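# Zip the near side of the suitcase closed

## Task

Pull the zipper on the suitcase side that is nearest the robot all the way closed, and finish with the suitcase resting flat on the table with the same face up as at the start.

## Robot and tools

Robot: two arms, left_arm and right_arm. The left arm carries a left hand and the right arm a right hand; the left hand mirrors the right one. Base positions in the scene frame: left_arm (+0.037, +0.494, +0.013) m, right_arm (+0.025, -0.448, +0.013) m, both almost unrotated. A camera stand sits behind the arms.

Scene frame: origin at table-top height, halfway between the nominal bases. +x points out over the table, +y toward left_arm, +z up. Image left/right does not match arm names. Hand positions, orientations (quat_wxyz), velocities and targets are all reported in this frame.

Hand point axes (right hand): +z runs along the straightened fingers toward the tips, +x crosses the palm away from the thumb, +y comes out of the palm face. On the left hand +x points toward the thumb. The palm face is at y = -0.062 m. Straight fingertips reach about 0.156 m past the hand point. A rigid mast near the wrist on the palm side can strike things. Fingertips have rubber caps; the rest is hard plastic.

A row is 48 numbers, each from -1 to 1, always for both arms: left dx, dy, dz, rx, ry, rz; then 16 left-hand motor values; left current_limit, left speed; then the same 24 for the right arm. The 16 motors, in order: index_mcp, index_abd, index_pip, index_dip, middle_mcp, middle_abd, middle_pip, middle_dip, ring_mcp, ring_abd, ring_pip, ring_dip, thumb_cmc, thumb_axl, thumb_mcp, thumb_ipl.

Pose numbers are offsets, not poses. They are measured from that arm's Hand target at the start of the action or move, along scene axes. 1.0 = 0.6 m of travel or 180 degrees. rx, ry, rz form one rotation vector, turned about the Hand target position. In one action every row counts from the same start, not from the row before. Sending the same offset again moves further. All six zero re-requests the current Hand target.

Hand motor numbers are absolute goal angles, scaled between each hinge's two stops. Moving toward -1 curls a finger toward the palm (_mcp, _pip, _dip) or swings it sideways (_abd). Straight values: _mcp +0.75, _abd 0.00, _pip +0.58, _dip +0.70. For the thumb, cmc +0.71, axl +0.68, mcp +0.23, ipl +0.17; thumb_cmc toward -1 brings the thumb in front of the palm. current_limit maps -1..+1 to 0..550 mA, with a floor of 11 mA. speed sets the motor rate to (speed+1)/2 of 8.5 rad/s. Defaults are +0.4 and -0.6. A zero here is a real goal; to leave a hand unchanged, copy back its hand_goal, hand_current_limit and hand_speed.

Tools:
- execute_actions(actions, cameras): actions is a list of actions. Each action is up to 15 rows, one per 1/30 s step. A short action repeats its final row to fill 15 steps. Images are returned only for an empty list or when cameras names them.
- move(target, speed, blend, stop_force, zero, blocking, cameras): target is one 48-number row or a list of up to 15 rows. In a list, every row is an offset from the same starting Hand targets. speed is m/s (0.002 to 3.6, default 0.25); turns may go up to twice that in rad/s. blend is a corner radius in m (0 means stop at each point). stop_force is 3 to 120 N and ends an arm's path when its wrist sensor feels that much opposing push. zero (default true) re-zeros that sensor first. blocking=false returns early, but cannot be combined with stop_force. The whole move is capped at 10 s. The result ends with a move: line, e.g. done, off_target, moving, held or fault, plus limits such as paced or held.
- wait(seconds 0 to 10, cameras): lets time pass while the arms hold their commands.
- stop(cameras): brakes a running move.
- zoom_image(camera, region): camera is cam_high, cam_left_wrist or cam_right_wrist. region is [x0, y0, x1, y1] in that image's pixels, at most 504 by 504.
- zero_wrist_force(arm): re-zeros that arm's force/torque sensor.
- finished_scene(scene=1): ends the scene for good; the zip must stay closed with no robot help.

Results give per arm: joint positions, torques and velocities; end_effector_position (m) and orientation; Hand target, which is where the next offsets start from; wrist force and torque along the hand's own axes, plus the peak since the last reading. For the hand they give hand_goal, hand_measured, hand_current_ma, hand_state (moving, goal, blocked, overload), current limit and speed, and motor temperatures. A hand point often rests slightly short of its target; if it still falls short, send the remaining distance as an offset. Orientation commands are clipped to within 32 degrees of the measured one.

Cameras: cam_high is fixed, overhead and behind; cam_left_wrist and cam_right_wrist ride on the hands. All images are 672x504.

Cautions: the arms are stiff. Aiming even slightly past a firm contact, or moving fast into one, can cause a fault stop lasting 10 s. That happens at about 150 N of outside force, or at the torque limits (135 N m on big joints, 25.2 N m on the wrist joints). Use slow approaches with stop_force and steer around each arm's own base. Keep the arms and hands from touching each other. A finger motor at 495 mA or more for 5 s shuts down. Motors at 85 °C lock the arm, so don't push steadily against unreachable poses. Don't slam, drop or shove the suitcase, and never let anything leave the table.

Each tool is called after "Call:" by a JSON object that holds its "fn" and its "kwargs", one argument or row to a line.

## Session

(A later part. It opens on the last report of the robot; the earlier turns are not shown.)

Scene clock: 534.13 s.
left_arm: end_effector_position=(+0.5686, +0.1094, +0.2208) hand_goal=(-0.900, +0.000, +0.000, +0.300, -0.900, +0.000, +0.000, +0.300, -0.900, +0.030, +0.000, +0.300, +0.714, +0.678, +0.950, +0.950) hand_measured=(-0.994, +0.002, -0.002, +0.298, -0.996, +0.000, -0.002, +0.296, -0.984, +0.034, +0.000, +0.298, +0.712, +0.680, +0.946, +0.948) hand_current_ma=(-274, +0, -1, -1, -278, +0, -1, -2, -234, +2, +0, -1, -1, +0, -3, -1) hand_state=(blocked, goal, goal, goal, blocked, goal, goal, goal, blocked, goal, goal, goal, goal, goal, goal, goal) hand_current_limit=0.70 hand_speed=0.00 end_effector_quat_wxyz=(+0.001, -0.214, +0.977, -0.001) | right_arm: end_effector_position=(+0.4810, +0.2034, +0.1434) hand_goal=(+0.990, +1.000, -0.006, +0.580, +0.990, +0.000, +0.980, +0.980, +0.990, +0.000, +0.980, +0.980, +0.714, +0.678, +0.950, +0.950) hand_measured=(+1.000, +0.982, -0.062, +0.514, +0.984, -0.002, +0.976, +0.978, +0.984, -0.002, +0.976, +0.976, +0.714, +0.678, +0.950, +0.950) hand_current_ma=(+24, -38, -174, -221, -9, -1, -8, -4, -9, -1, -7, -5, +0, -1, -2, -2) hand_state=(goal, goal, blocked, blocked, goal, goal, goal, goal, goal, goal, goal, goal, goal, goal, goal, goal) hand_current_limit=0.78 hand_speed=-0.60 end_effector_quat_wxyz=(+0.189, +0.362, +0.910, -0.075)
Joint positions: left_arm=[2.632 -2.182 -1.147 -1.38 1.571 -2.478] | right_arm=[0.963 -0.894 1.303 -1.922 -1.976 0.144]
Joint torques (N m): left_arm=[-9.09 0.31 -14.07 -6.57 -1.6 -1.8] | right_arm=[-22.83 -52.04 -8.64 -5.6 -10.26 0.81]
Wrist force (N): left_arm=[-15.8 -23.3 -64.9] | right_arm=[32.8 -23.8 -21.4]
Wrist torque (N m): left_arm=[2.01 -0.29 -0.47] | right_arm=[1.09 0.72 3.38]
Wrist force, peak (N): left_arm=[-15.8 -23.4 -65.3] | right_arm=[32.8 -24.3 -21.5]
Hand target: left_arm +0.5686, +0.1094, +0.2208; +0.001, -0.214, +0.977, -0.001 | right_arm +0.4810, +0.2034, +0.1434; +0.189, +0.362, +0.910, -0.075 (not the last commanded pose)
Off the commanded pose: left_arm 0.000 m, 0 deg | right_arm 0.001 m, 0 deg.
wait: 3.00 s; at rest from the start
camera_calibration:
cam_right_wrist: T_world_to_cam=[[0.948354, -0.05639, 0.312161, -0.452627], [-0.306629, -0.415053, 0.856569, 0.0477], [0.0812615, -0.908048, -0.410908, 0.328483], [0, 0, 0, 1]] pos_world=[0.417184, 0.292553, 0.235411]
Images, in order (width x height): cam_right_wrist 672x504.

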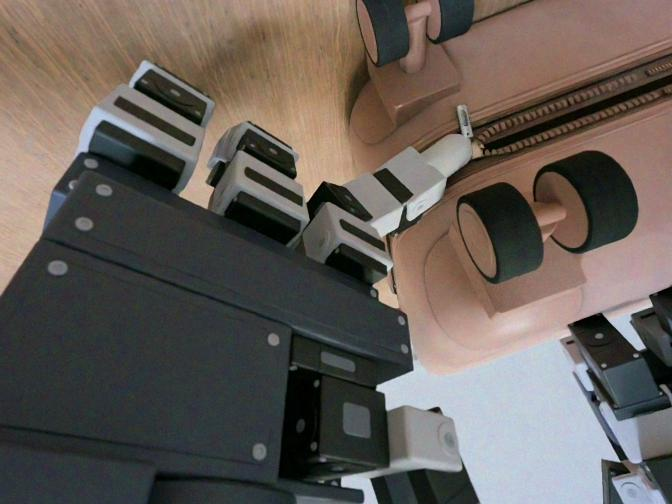

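Call:
{"fn": "move", "kwargs": {
  "target": [0,0,0,0,0,0,-0.9,0,0.0,0.3,-0.9,0,0.0,0.3,-0.9,0.03,0.0,0.3,0.714,0.678,0.95,0.95,0.7,0.0,0.0035,0.0061,0,0,0,0,0.99,1.0,-0.007,0.58,0.99,0,0.98,0.98,0.99,0,0.98,0.98,0.714,0.678,0.95,0.95,0.78,-0.6],
  "speed": 0.02,
  "stop_force": 30,
  "cameras": ["cam_right_wrist"]
}}

Call:
{"fn": "zoom_image", "kwargs": {
  "camera": "cam_right_wrist",
  "region": [420, 60, 560, 180]
}}

Scene clock: 535.70 s.
left_arm: end_effector_position=(+0.5686, +0.1094, +0.2208) hand_goal=(-0.900, +0.000, +0.000, +0.300, -0.900, +0.000, +0.000, +0.300, -0.900, +0.030, +0.000, +0.300, +0.714, +0.678, +0.950, +0.950) hand_measured=(-0.994, +0.002, -0.002, +0.298, -0.996, +0.000, -0.002, +0.296, -0.984, +0.034, +0.000, +0.298, +0.712, +0.680, +0.946, +0.948) hand_current_ma=(-274, +0, -1, -1, -278, +0, -1, -2, -234, +2, +0, -1, -1, +0, -3, -1) hand_state=(blocked, goal, goal, goal, blocked, goal, goal, goal, blocked, goal, goal, goal, goal, goal, goal, goal) hand_current_limit=0.70 hand_speed=0.00 end_effector_quat_wxyz=(+0.001, -0.214, +0.977, -0.001) | right_arm: end_effector_position=(+0.4831, +0.2070, +0.1435) hand_goal=(+0.990, +1.000, -0.006, +0.580, +0.990, +0.000, +0.980, +0.980, +0.990, +0.000, +0.980, +0.980, +0.714, +0.678, +0.950, +0.950) hand_measured=(+1.000, +0.966, -0.034, +0.508, +0.984, -0.002, +0.976, +0.978, +0.984, -0.002, +0.976, +0.976, +0.714, +0.678, +0.950, +0.950) hand_current_ma=(+24, -80, -76, -245, -9, -1, -8, -4, -9, -1, -7, -5, +0, -1, -2, -2) hand_state=(goal, blocked, blocked, blocked, goal, goal, goal, goal, goal, goal, goal, goal, goal, goal, goal, goal) hand_current_limit=0.78 hand_speed=-0.60 end_effector_quat_wxyz=(+0.189, +0.362, +0.910, -0.075)
Joint positions: left_arm=[2.632 -2.182 -1.147 -1.38 1.571 -2.478] | right_arm=[0.964 -0.885 1.286 -1.915 -1.976 0.145]
Joint torques (N m): left_arm=[-8.89 1.18 -14.57 -6.66 -1.61 -1.87] | right_arm=[-19.38 -39.2 -35.44 -2.12 -7.18 0.95]
Wrist force (N): left_arm=[-15.7 -23.1 -65.1] | right_arm=[27.5 -24.6 -18.8]
Wrist torque (N m): left_arm=[2.02 -0.31 -0.46] | right_arm=[0.94 0.75 2.97]
Wrist force, peak (N): left_arm=[-15.8 -23.5 -65.2] | right_arm=[31.8 -27.8 -22.4]
Hand target: left_arm +0.5686, +0.1094, +0.2208; +0.001, -0.214, +0.977, -0.001 | right_arm +0.4831, +0.2070, +0.1434; +0.189, +0.362, +0.910, -0.075
Off the commanded pose: left_arm 0.000 m, 0 deg | right_arm 0.000 m, 0 deg.
move: done
camera_calibration:
cam_right_wrist: T_world_to_cam=[[0.948354, -0.05639, 0.312161, -0.454416], [-0.306629, -0.415053, 0.856569, 0.0498381], [0.0812615, -0.908048, -0.410908, 0.331582], [0, 0, 0, 1]] pos_world=[0.419284, 0.296153, 0.235411]
Images, in order (width x height): cam_right_wrist 672x504.

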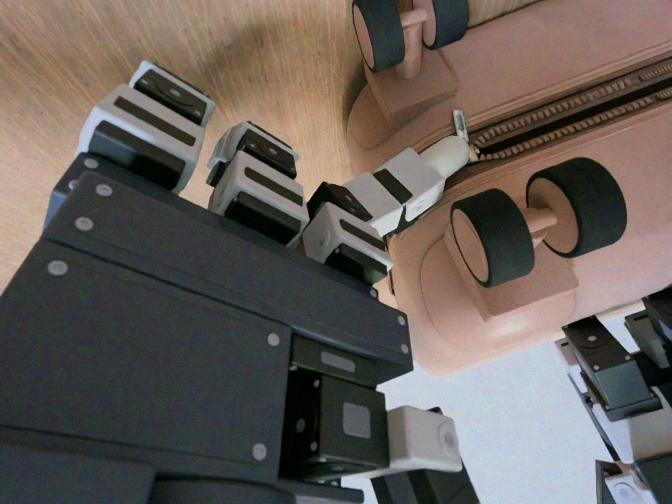

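Scaled by 3.600 from the camera's 672x504 image, which has a finer 960x720 frame.

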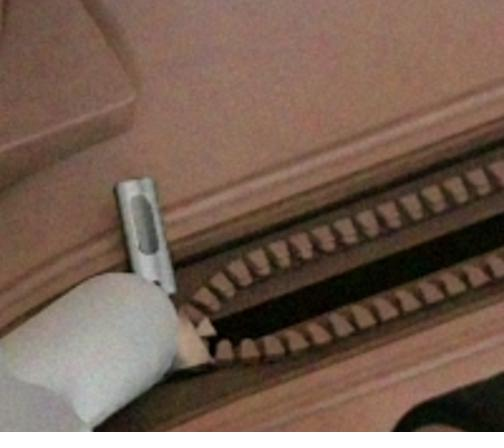

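Call:
{"fn": "move", "kwargs": {
  "target": [0,0,-0.0020,0,0,0,-0.9,0,0.0,0.3,-0.9,0,0.0,0.3,-0.9,0.03,0.0,0.3,0.714,0.678,0.95,0.95,0.7,0.0,0,0,0,0,0,0,0.99,1.0,-0.007,0.58,0.99,0,0.98,0.98,0.99,0,0.98,0.98,0.714,0.678,0.95,0.95,0.78,-0.6],
  "speed": 0.02,
  "cameras": ["cam_right_wrist"]
}}

Call:
{"fn": "zoom_image", "kwargs": {
  "camera": "cam_right_wrist",
  "region": [420, 60, 560, 180]
}}

Scene clock: 536.70 s.
left_arm: end_effector_position=(+0.5687, +0.1094, +0.2198) hand_goal=(-0.900, +0.000, +0.000, +0.300, -0.900, +0.000, +0.000, +0.300, -0.900, +0.030, +0.000, +0.300, +0.714, +0.678, +0.950, +0.950) hand_measured=(-0.994, +0.002, -0.002, +0.298, -0.996, +0.000, -0.002, +0.296, -0.984, +0.034, +0.000, +0.298, +0.712, +0.680, +0.946, +0.948) hand_current_ma=(-275, +0, -1, -1, -278, +0, -1, -2, -234, +2, +0, -1, -1, +0, -3, -1) hand_state=(blocked, goal, goal, goal, blocked, goal, goal, goal, blocked, goal, goal, goal, goal, goal, goal, goal) hand_current_limit=0.70 hand_speed=0.00 end_effector_quat_wxyz=(+0.001, -0.214, +0.977, -0.001) | right_arm: end_effector_position=(+0.4831, +0.2070, +0.1434) hand_goal=(+0.990, +1.000, -0.006, +0.580, +0.990, +0.000, +0.980, +0.980, +0.990, +0.000, +0.980, +0.980, +0.714, +0.678, +0.950, +0.950) hand_measured=(+1.000, +0.966, -0.034, +0.508, +0.984, -0.002, +0.976, +0.978, +0.984, -0.002, +0.976, +0.976, +0.714, +0.678, +0.950, +0.950) hand_current_ma=(+24, -83, -76, -245, -9, -1, -8, -4, -9, -1, -7, -5, +0, -1, -2, -2) hand_state=(goal, blocked, blocked, blocked, goal, goal, goal, goal, goal, goal, goal, goal, goal, goal, goal, goal) hand_current_limit=0.78 hand_speed=-0.60 end_effector_quat_wxyz=(+0.189, +0.362, +0.910, -0.075)
Joint positions: left_arm=[2.632 -2.182 -1.149 -1.378 1.571 -2.478] | right_arm=[0.964 -0.885 1.286 -1.915 -1.976 0.145]
Joint torques (N m): left_arm=[-8.67 -30.37 -39.33 -4.59 -1.62 -1.86] | right_arm=[-19 -39 -35.23 -1.9 -6.66 0.88]
Wrist force (N): left_arm=[-10.3 -18.1 -102.5] | right_arm=[27.1 -23.8 -18.5]
Wrist torque (N m): left_arm=[3.50 -0.47 -0.29] | right_arm=[0.88 0.79 2.92]
Wrist force, peak (N): left_arm=[-10.3 -18.1 -102.5] | right_arm=[27.7 -24.8 -19.1]
Hand target: left_arm +0.5686, +0.1094, +0.2196; +0.001, -0.214, +0.977, -0.001 | right_arm +0.4831, +0.2070, +0.1434; +0.189, +0.362, +0.910, -0.075
Off the commanded pose: left_arm 0.000 m, 0 deg | right_arm 0.000 m, 0 deg.
move: done
camera_calibration:
cam_right_wrist: T_world_to_cam=[[0.948354, -0.05639, 0.312161, -0.45441], [-0.306629, -0.415053, 0.856569, 0.0498796], [0.0812615, -0.908048, -0.410908, 0.331673], [0, 0, 0, 1]] pos_world=[0.419284, 0.296253, 0.235411]
Images, in order (width x height): cam_right_wrist 672x504.

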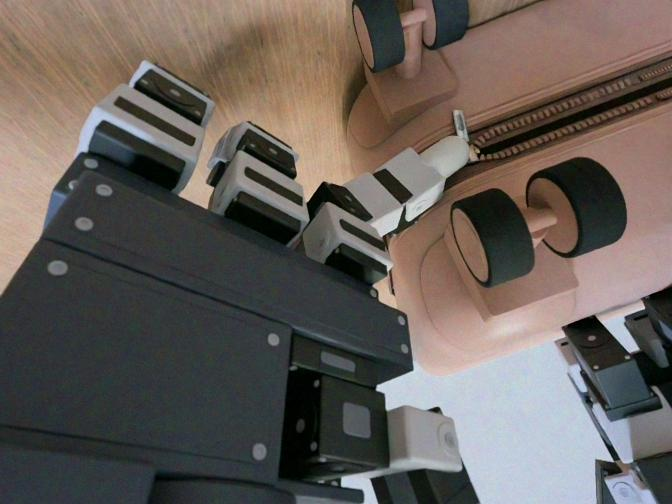

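Scaled by 3.600 from the camera's 672x504 image, which has a finer 960x720 frame.

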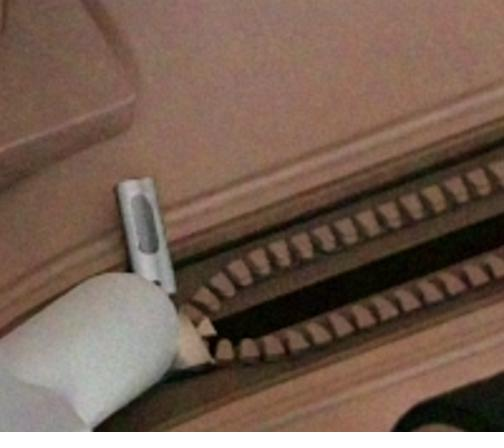

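Call:
{"fn": "move", "kwargs": {
  "target": [0,0,0.0020,0,0,0,-0.9,0,0.0,0.3,-0.9,0,0.0,0.3,-0.9,0.03,0.0,0.3,0.714,0.678,0.95,0.95,0.7,0.0,0.0030,0.0065,0,0,0,0,0.99,1.0,-0.007,0.58,0.99,0,0.98,0.98,0.99,0,0.98,0.98,0.714,0.678,0.95,0.95,0.78,-0.6],
  "speed": 0.02,
  "cameras": ["cam_right_wrist"]
}}

Call:
{"fn": "zoom_image", "kwargs": {
  "camera": "cam_right_wrist",
  "region": [420, 60, 560, 180]
}}

Scene clock: 537.73 s.
left_arm: end_effector_position=(+0.5687, +0.1093, +0.2207) hand_goal=(-0.900, +0.000, +0.000, +0.300, -0.900, +0.000, +0.000, +0.300, -0.900, +0.030, +0.000, +0.300, +0.714, +0.678, +0.950, +0.950) hand_measured=(-0.994, +0.002, -0.002, +0.298, -0.996, +0.000, -0.002, +0.296, -0.984, +0.034, +0.000, +0.298, +0.712, +0.680, +0.946, +0.948) hand_current_ma=(-275, +0, -1, -1, -279, +0, -1, -2, -234, +2, +0, -1, -1, +0, -3, -1) hand_state=(blocked, goal, goal, goal, blocked, goal, goal, goal, blocked, goal, goal, goal, goal, goal, goal, goal) hand_current_limit=0.70 hand_speed=0.00 end_effector_quat_wxyz=(+0.001, -0.214, +0.977, -0.001) | right_arm: end_effector_position=(+0.4849, +0.2108, +0.1434) hand_goal=(+0.990, +1.000, -0.006, +0.580, +0.990, +0.000, +0.980, +0.980, +0.990, +0.000, +0.980, +0.980, +0.714, +0.678, +0.950, +0.950) hand_measured=(+1.000, +0.954, -0.028, +0.526, +0.986, -0.002, +0.976, +0.978, +0.984, -0.002, +0.976, +0.976, +0.714, +0.678, +0.950, +0.950) hand_current_ma=(+23, -116, -52, -168, -9, -1, -8, -4, -9, -1, -7, -5, +0, -1, -2, -1) hand_state=(goal, blocked, blocked, blocked, goal, goal, goal, goal, goal, goal, goal, goal, goal, goal, goal, goal) hand_current_limit=0.78 hand_speed=-0.60 end_effector_quat_wxyz=(+0.189, +0.362, +0.910, -0.075)
Joint positions: left_arm=[2.632 -2.182 -1.147 -1.38 1.571 -2.478] | right_arm=[0.965 -0.875 1.269 -1.907 -1.976 0.146]
Joint torques (N m): left_arm=[-8.38 11.03 -9.58 -7.95 -1.6 -1.7] | right_arm=[-4.87 -43.04 -34.92 -0.9 -3.87 1.77]
Wrist force (N): left_arm=[-12.9 -20.3 -71.5] | right_arm=[12.0 -11.6 -6.7]
Wrist torque (N m): left_arm=[2.27 -0.30 -0.38] | right_arm=[-0.07 0.83 1.08]
Wrist force, peak (N): left_arm=[-10.0 -18.0 -107.6] | right_arm=[27.2 -24.7 -18.4]
Hand target: left_arm +0.5686, +0.1094, +0.2208; +0.001, -0.214, +0.977, -0.001 | right_arm +0.4849, +0.2109, +0.1434; +0.189, +0.362, +0.910, -0.075
Off the commanded pose: left_arm 0.000 m, 0 deg | right_arm 0.000 m, 0 deg.
move: done
camera_calibration:
cam_right_wrist: T_world_to_cam=[[0.948352, -0.0563923, 0.312166, -0.455903], [-0.306634, -0.415052, 0.856567, 0.0520114], [0.0812616, -0.908048, -0.410908, 0.334977], [0, 0, 0, 1]] pos_world=[0.421084, 0.300053, 0.235411]
Images, in order (width x height): cam_right_wrist 672x504.

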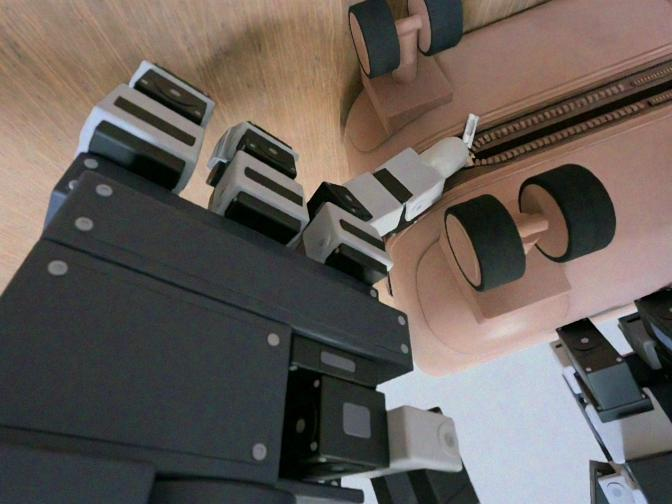

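Scaled by 3.600 from the camera's 672x504 image, which has a finer 960x720 frame.

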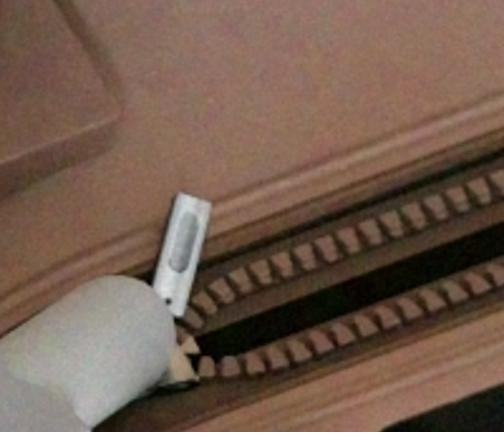

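Call:
{"fn": "move", "kwargs": {
  "target": [
    [0,0,0,0,0,0,-0.9,0,0.0,0.3,-0.9,0,0.0,0.3,-0.9,0.03,0.0,0.3,0.714,0.678,0.95,0.95,0.7,0.0,-0.0065,0.0250,0,0,0,0,0.99,1.0,-0.007,0.58,0.99,0,0.98,0.98,0.99,0,0.98,0.98,0.714,0.678,0.95,0.95,0.78,-0.6],
    [0,0,0,0,0,0,-0.9,0,0.0,0.3,-0.9,0,0.0,0.3,-0.9,0.03,0.0,0.3,0.714,0.678,0.95,0.95,0.7,0.0,-0.0317,0.0045,0,0,0,0,0.99,1.0,-0.007,0.58,0.99,0,0.98,0.98,0.99,0,0.98,0.98,0.714,0.678,0.95,0.95,0.78,-0.6]
  ],
  "speed": 0.08,
  "blend": 0.003,
  "cameras": ["cam_right_wrist"]
}}

Call:
{"fn": "zoom_image", "kwargs": {
  "camera": "cam_right_wrist",
  "region": [420, 60, 560, 180]
}}

Scene clock: 538.97 s.
left_arm: end_effector_position=(+0.5687, +0.1093, +0.2208) hand_goal=(-0.900, +0.000, +0.000, +0.300, -0.900, +0.000, +0.000, +0.300, -0.900, +0.030, +0.000, +0.300, +0.714, +0.678, +0.950, +0.950) hand_measured=(-0.994, +0.002, -0.002, +0.298, -0.996, +0.000, -0.002, +0.296, -0.984, +0.034, +0.000, +0.298, +0.712, +0.680, +0.946, +0.948) hand_current_ma=(-275, +0, -1, -1, -279, +0, -1, -2, -234, +2, +0, -1, -1, +0, -3, -1) hand_state=(blocked, goal, goal, goal, blocked, goal, goal, goal, blocked, goal, goal, goal, goal, goal, goal, goal) hand_current_limit=0.70 hand_speed=0.00 end_effector_quat_wxyz=(+0.001, -0.214, +0.977, -0.001) | right_arm: end_effector_position=(+0.4659, +0.2137, +0.1434) hand_goal=(+0.990, +1.000, -0.006, +0.580, +0.990, +0.000, +0.980, +0.980, +0.990, +0.000, +0.980, +0.980, +0.714, +0.678, +0.950, +0.950) hand_measured=(+0.990, +0.988, -0.010, +0.578, +0.986, -0.002, +0.976, +0.978, +0.984, -0.002, +0.976, +0.976, +0.714, +0.678, +0.950, +0.950) hand_current_ma=(+0, -22, -5, -4, -9, -1, -8, -4, -9, -1, -7, -5, +0, -1, -2, -1) hand_state=(goal, goal, goal, goal, goal, goal, goal, goal, goal, goal, goal, goal, goal, goal, goal, goal) hand_current_limit=0.78 hand_speed=-0.60 end_effector_quat_wxyz=(+0.189, +0.362, +0.910, -0.075)
Joint positions: left_arm=[2.632 -2.182 -1.147 -1.38 1.571 -2.478] | right_arm=[0.988 -0.888 1.289 -1.904 -1.975 0.171]
Joint torques (N m): left_arm=[-6.92 13.7 -7.75 -7.91 -1.57 -1.79] | right_arm=[7 -55.4 -7.73 -4.31 1.76 2.2]
Wrist force (N): left_arm=[-12.9 -20.5 -66.7] | right_arm=[-4.5 -4.6 0.2]
Wrist torque (N m): left_arm=[2.07 -0.29 -0.38] | right_arm=[-0.63 0.59 -0.46]
Wrist force, peak (N): left_arm=[-12.8 -20.4 -70.8] | right_arm=[12.0 -11.7 -7.0]
Hand target: left_arm +0.5686, +0.1094, +0.2208; +0.001, -0.214, +0.977, -0.001 | right_arm +0.4658, +0.2136, +0.1434; +0.189, +0.362, +0.910, -0.075
Off the commanded pose: left_arm 0.000 m, 0 deg | right_arm 0.000 m, 0 deg.
move: done
camera_calibration:
cam_right_wrist: T_world_to_cam=[[0.948352, -0.0563923, 0.312166, -0.437726], [-0.306634, -0.415052, 0.856567, 0.0473475], [0.0812616, -0.908048, -0.410908, 0.339063], [0, 0, 0, 1]] pos_world=[0.402084, 0.302853, 0.235411]
Images, in order (width x height): cam_right_wrist 672x504.

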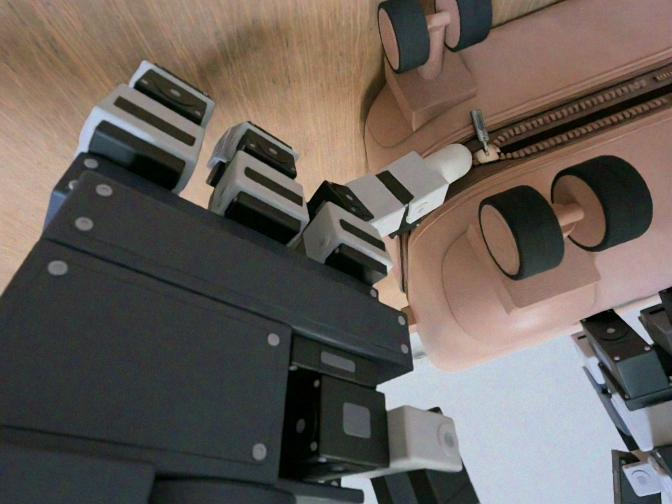

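Scaled by 3.600 from the camera's 672x504 image, which has a finer 960x720 frame.

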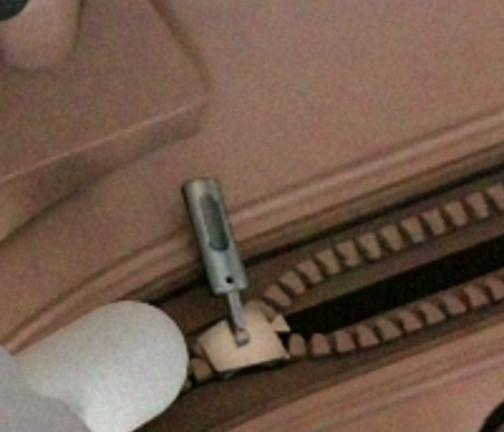

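Call:
{"fn": "move", "kwargs": {
  "target": [
    [0.0012,-0.0018,0.010,0,0,0,-0.9,0,0.0,0.3,-0.9,0,0.0,0.3,-0.9,0.03,0.0,0.3,0.714,0.678,0.95,0.95,0.7,0.0,-0.012,0.045,0,0,0,0,0.99,1.0,-0.007,0.58,0.99,0,0.98,0.98,0.99,0,0.98,0.98,0.714,0.678,0.95,0.95,0.78,-0.6],
    [0.0012,-0.0018,0.20,0,0,0,-0.9,0,0.0,0.3,-0.9,0,0.0,0.3,-0.9,0.03,0.0,0.3,0.714,0.678,0.95,0.95,0.7,0.0,-0.03,0.12,0,0,0,0,0.99,1.0,-0.007,0.58,0.99,0,0.98,0.98,0.99,0,0.98,0.98,0.714,0.678,0.95,0.95,0.78,-0.6]
  ],
  "speed": [0.02, 0.12],
  "blend": 0.003,
  "cameras": ["all"]
}}

Call:
{"fn": "zoom_image", "kwargs": {
  "camera": "cam_high",
  "region": [220, 180, 460, 400]
}}

Scene clock: 542.17 s.
left_arm: end_effector_position=(+0.5693, +0.1083, +0.3408) hand_goal=(-0.900, +0.000, +0.000, +0.300, -0.900, +0.000, +0.000, +0.300, -0.900, +0.030, +0.000, +0.300, +0.714, +0.678, +0.950, +0.950) hand_measured=(-0.894, +0.002, -0.002, +0.298, -0.894, +0.000, -0.002, +0.296, -0.894, +0.034, +0.000, +0.298, +0.712, +0.680, +0.946, +0.948) hand_current_ma=(+4, +0, -1, -1, +5, +0, -1, -2, +4, +2, +0, -1, -1, +0, -3, -1) hand_state=(goal, goal, goal, goal, goal, goal, goal, goal, goal, goal, goal, goal, goal, goal, goal, goal) hand_current_limit=0.70 hand_speed=0.00 end_effector_quat_wxyz=(+0.001, -0.214, +0.977, -0.001) | right_arm: end_effector_position=(+0.4479, +0.2856, +0.1434) hand_goal=(+0.990, +1.000, -0.006, +0.580, +0.990, +0.000, +0.980, +0.980, +0.990, +0.000, +0.980, +0.980, +0.714, +0.678, +0.950, +0.950) hand_measured=(+0.990, +0.988, -0.010, +0.578, +0.986, -0.002, +0.976, +0.978, +0.984, -0.002, +0.976, +0.976, +0.714, +0.678, +0.950, +0.950) hand_current_ma=(+0, -22, -5, -4, -9, -1, -8, -4, -9, -1, -7, -5, +0, -1, -2, -1) hand_state=(goal, goal, goal, goal, goal, goal, goal, goal, goal, goal, goal, goal, goal, goal, goal, goal) hand_current_limit=0.78 hand_speed=-0.60 end_effector_quat_wxyz=(+0.189, +0.362, +0.910, -0.075)
Joint positions: left_arm=[2.631 -2.173 -0.854 -1.682 1.571 -2.478] | right_arm=[1.059 -0.743 1.022 -1.752 -1.969 0.248]
Joint torques (N m): left_arm=[0.52 34.57 30.76 0.19 1.15 -2.07] | right_arm=[6.86 -47.13 -34.02 -0.17 1.76 2.02]
Wrist force (N): left_arm=[0.3 0.7 -0.4] | right_arm=[-4.0 -4.5 -0.1]
Wrist torque (N m): left_arm=[0.03 0.04 0.17] | right_arm=[-0.61 0.54 -0.41]
Wrist force, peak (N): left_arm=[-13.0 -20.5 -66.7] | right_arm=[-4.5 -4.9 0.0]
Hand target: left_arm +0.5694, +0.1083, +0.3408; +0.001, -0.214, +0.977, -0.001 | right_arm +0.4478, +0.2856, +0.1434; +0.189, +0.362, +0.910, -0.075
Off the commanded pose: left_arm 0.000 m, 0 deg | right_arm 0.000 m, 0 deg.
move: done
camera_calibration:
cam_left_wrist: T_world_to_cam=[[0.967437, -0.245519, -0.0615343, -0.531404], [-0.112371, -0.634454, 0.764749, -0.188057], [-0.226801, -0.732931, -0.641384, 0.547438], [0, 0, 0, 1]] pos_world=[0.617127, 0.151452, 0.462235]
cam_right_wrist: T_world_to_cam=[[0.948354, -0.05639, 0.312161, -0.416602], [-0.306629, -0.415053, 0.856569, 0.0716679], [0.0812615, -0.908048, -0.410908, 0.405815], [0, 0, 0, 1]] pos_world=[0.384084, 0.374753, 0.235411]

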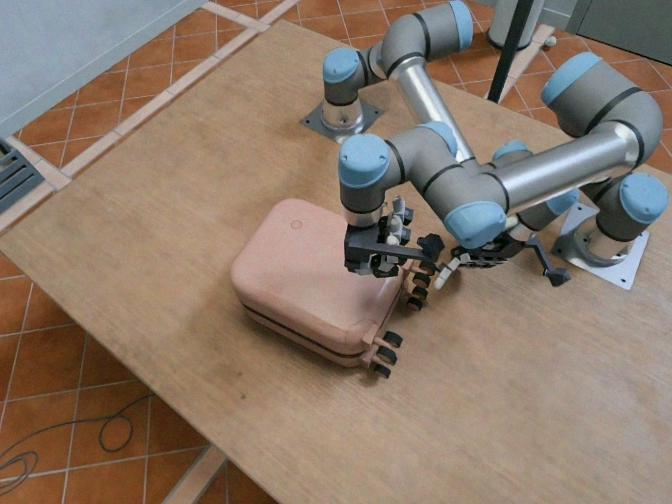

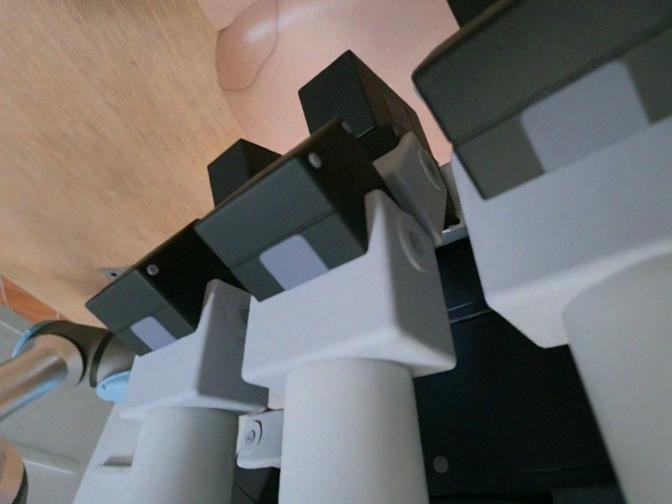

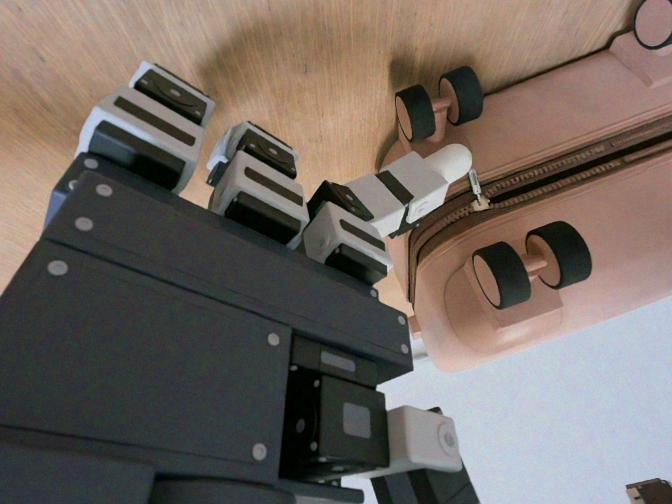

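Scaled by 2.100 from the camera's 672x504 image, which has a finer 960x720 frame.

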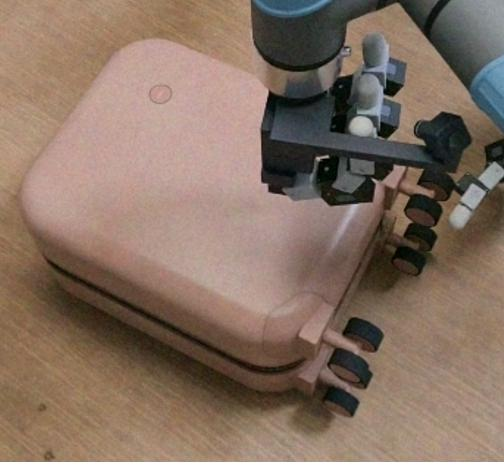

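Call:
{"fn": "zoom_image", "kwargs": {
  "camera": "cam_right_wrist",
  "region": [400, 130, 672, 310]
}}

Scaled by 1.853 from the camera's 672x504 image, which has a finer 960x720 frame.

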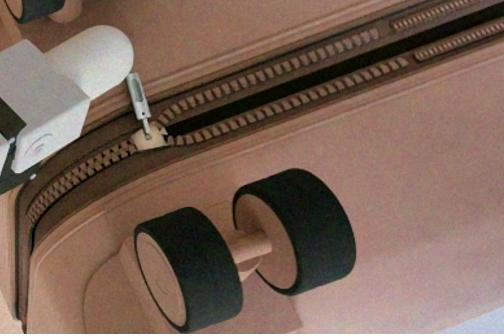

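Call:
{"fn": "finished_scene", "kwargs": {

}}

The scene is finished: the task was done.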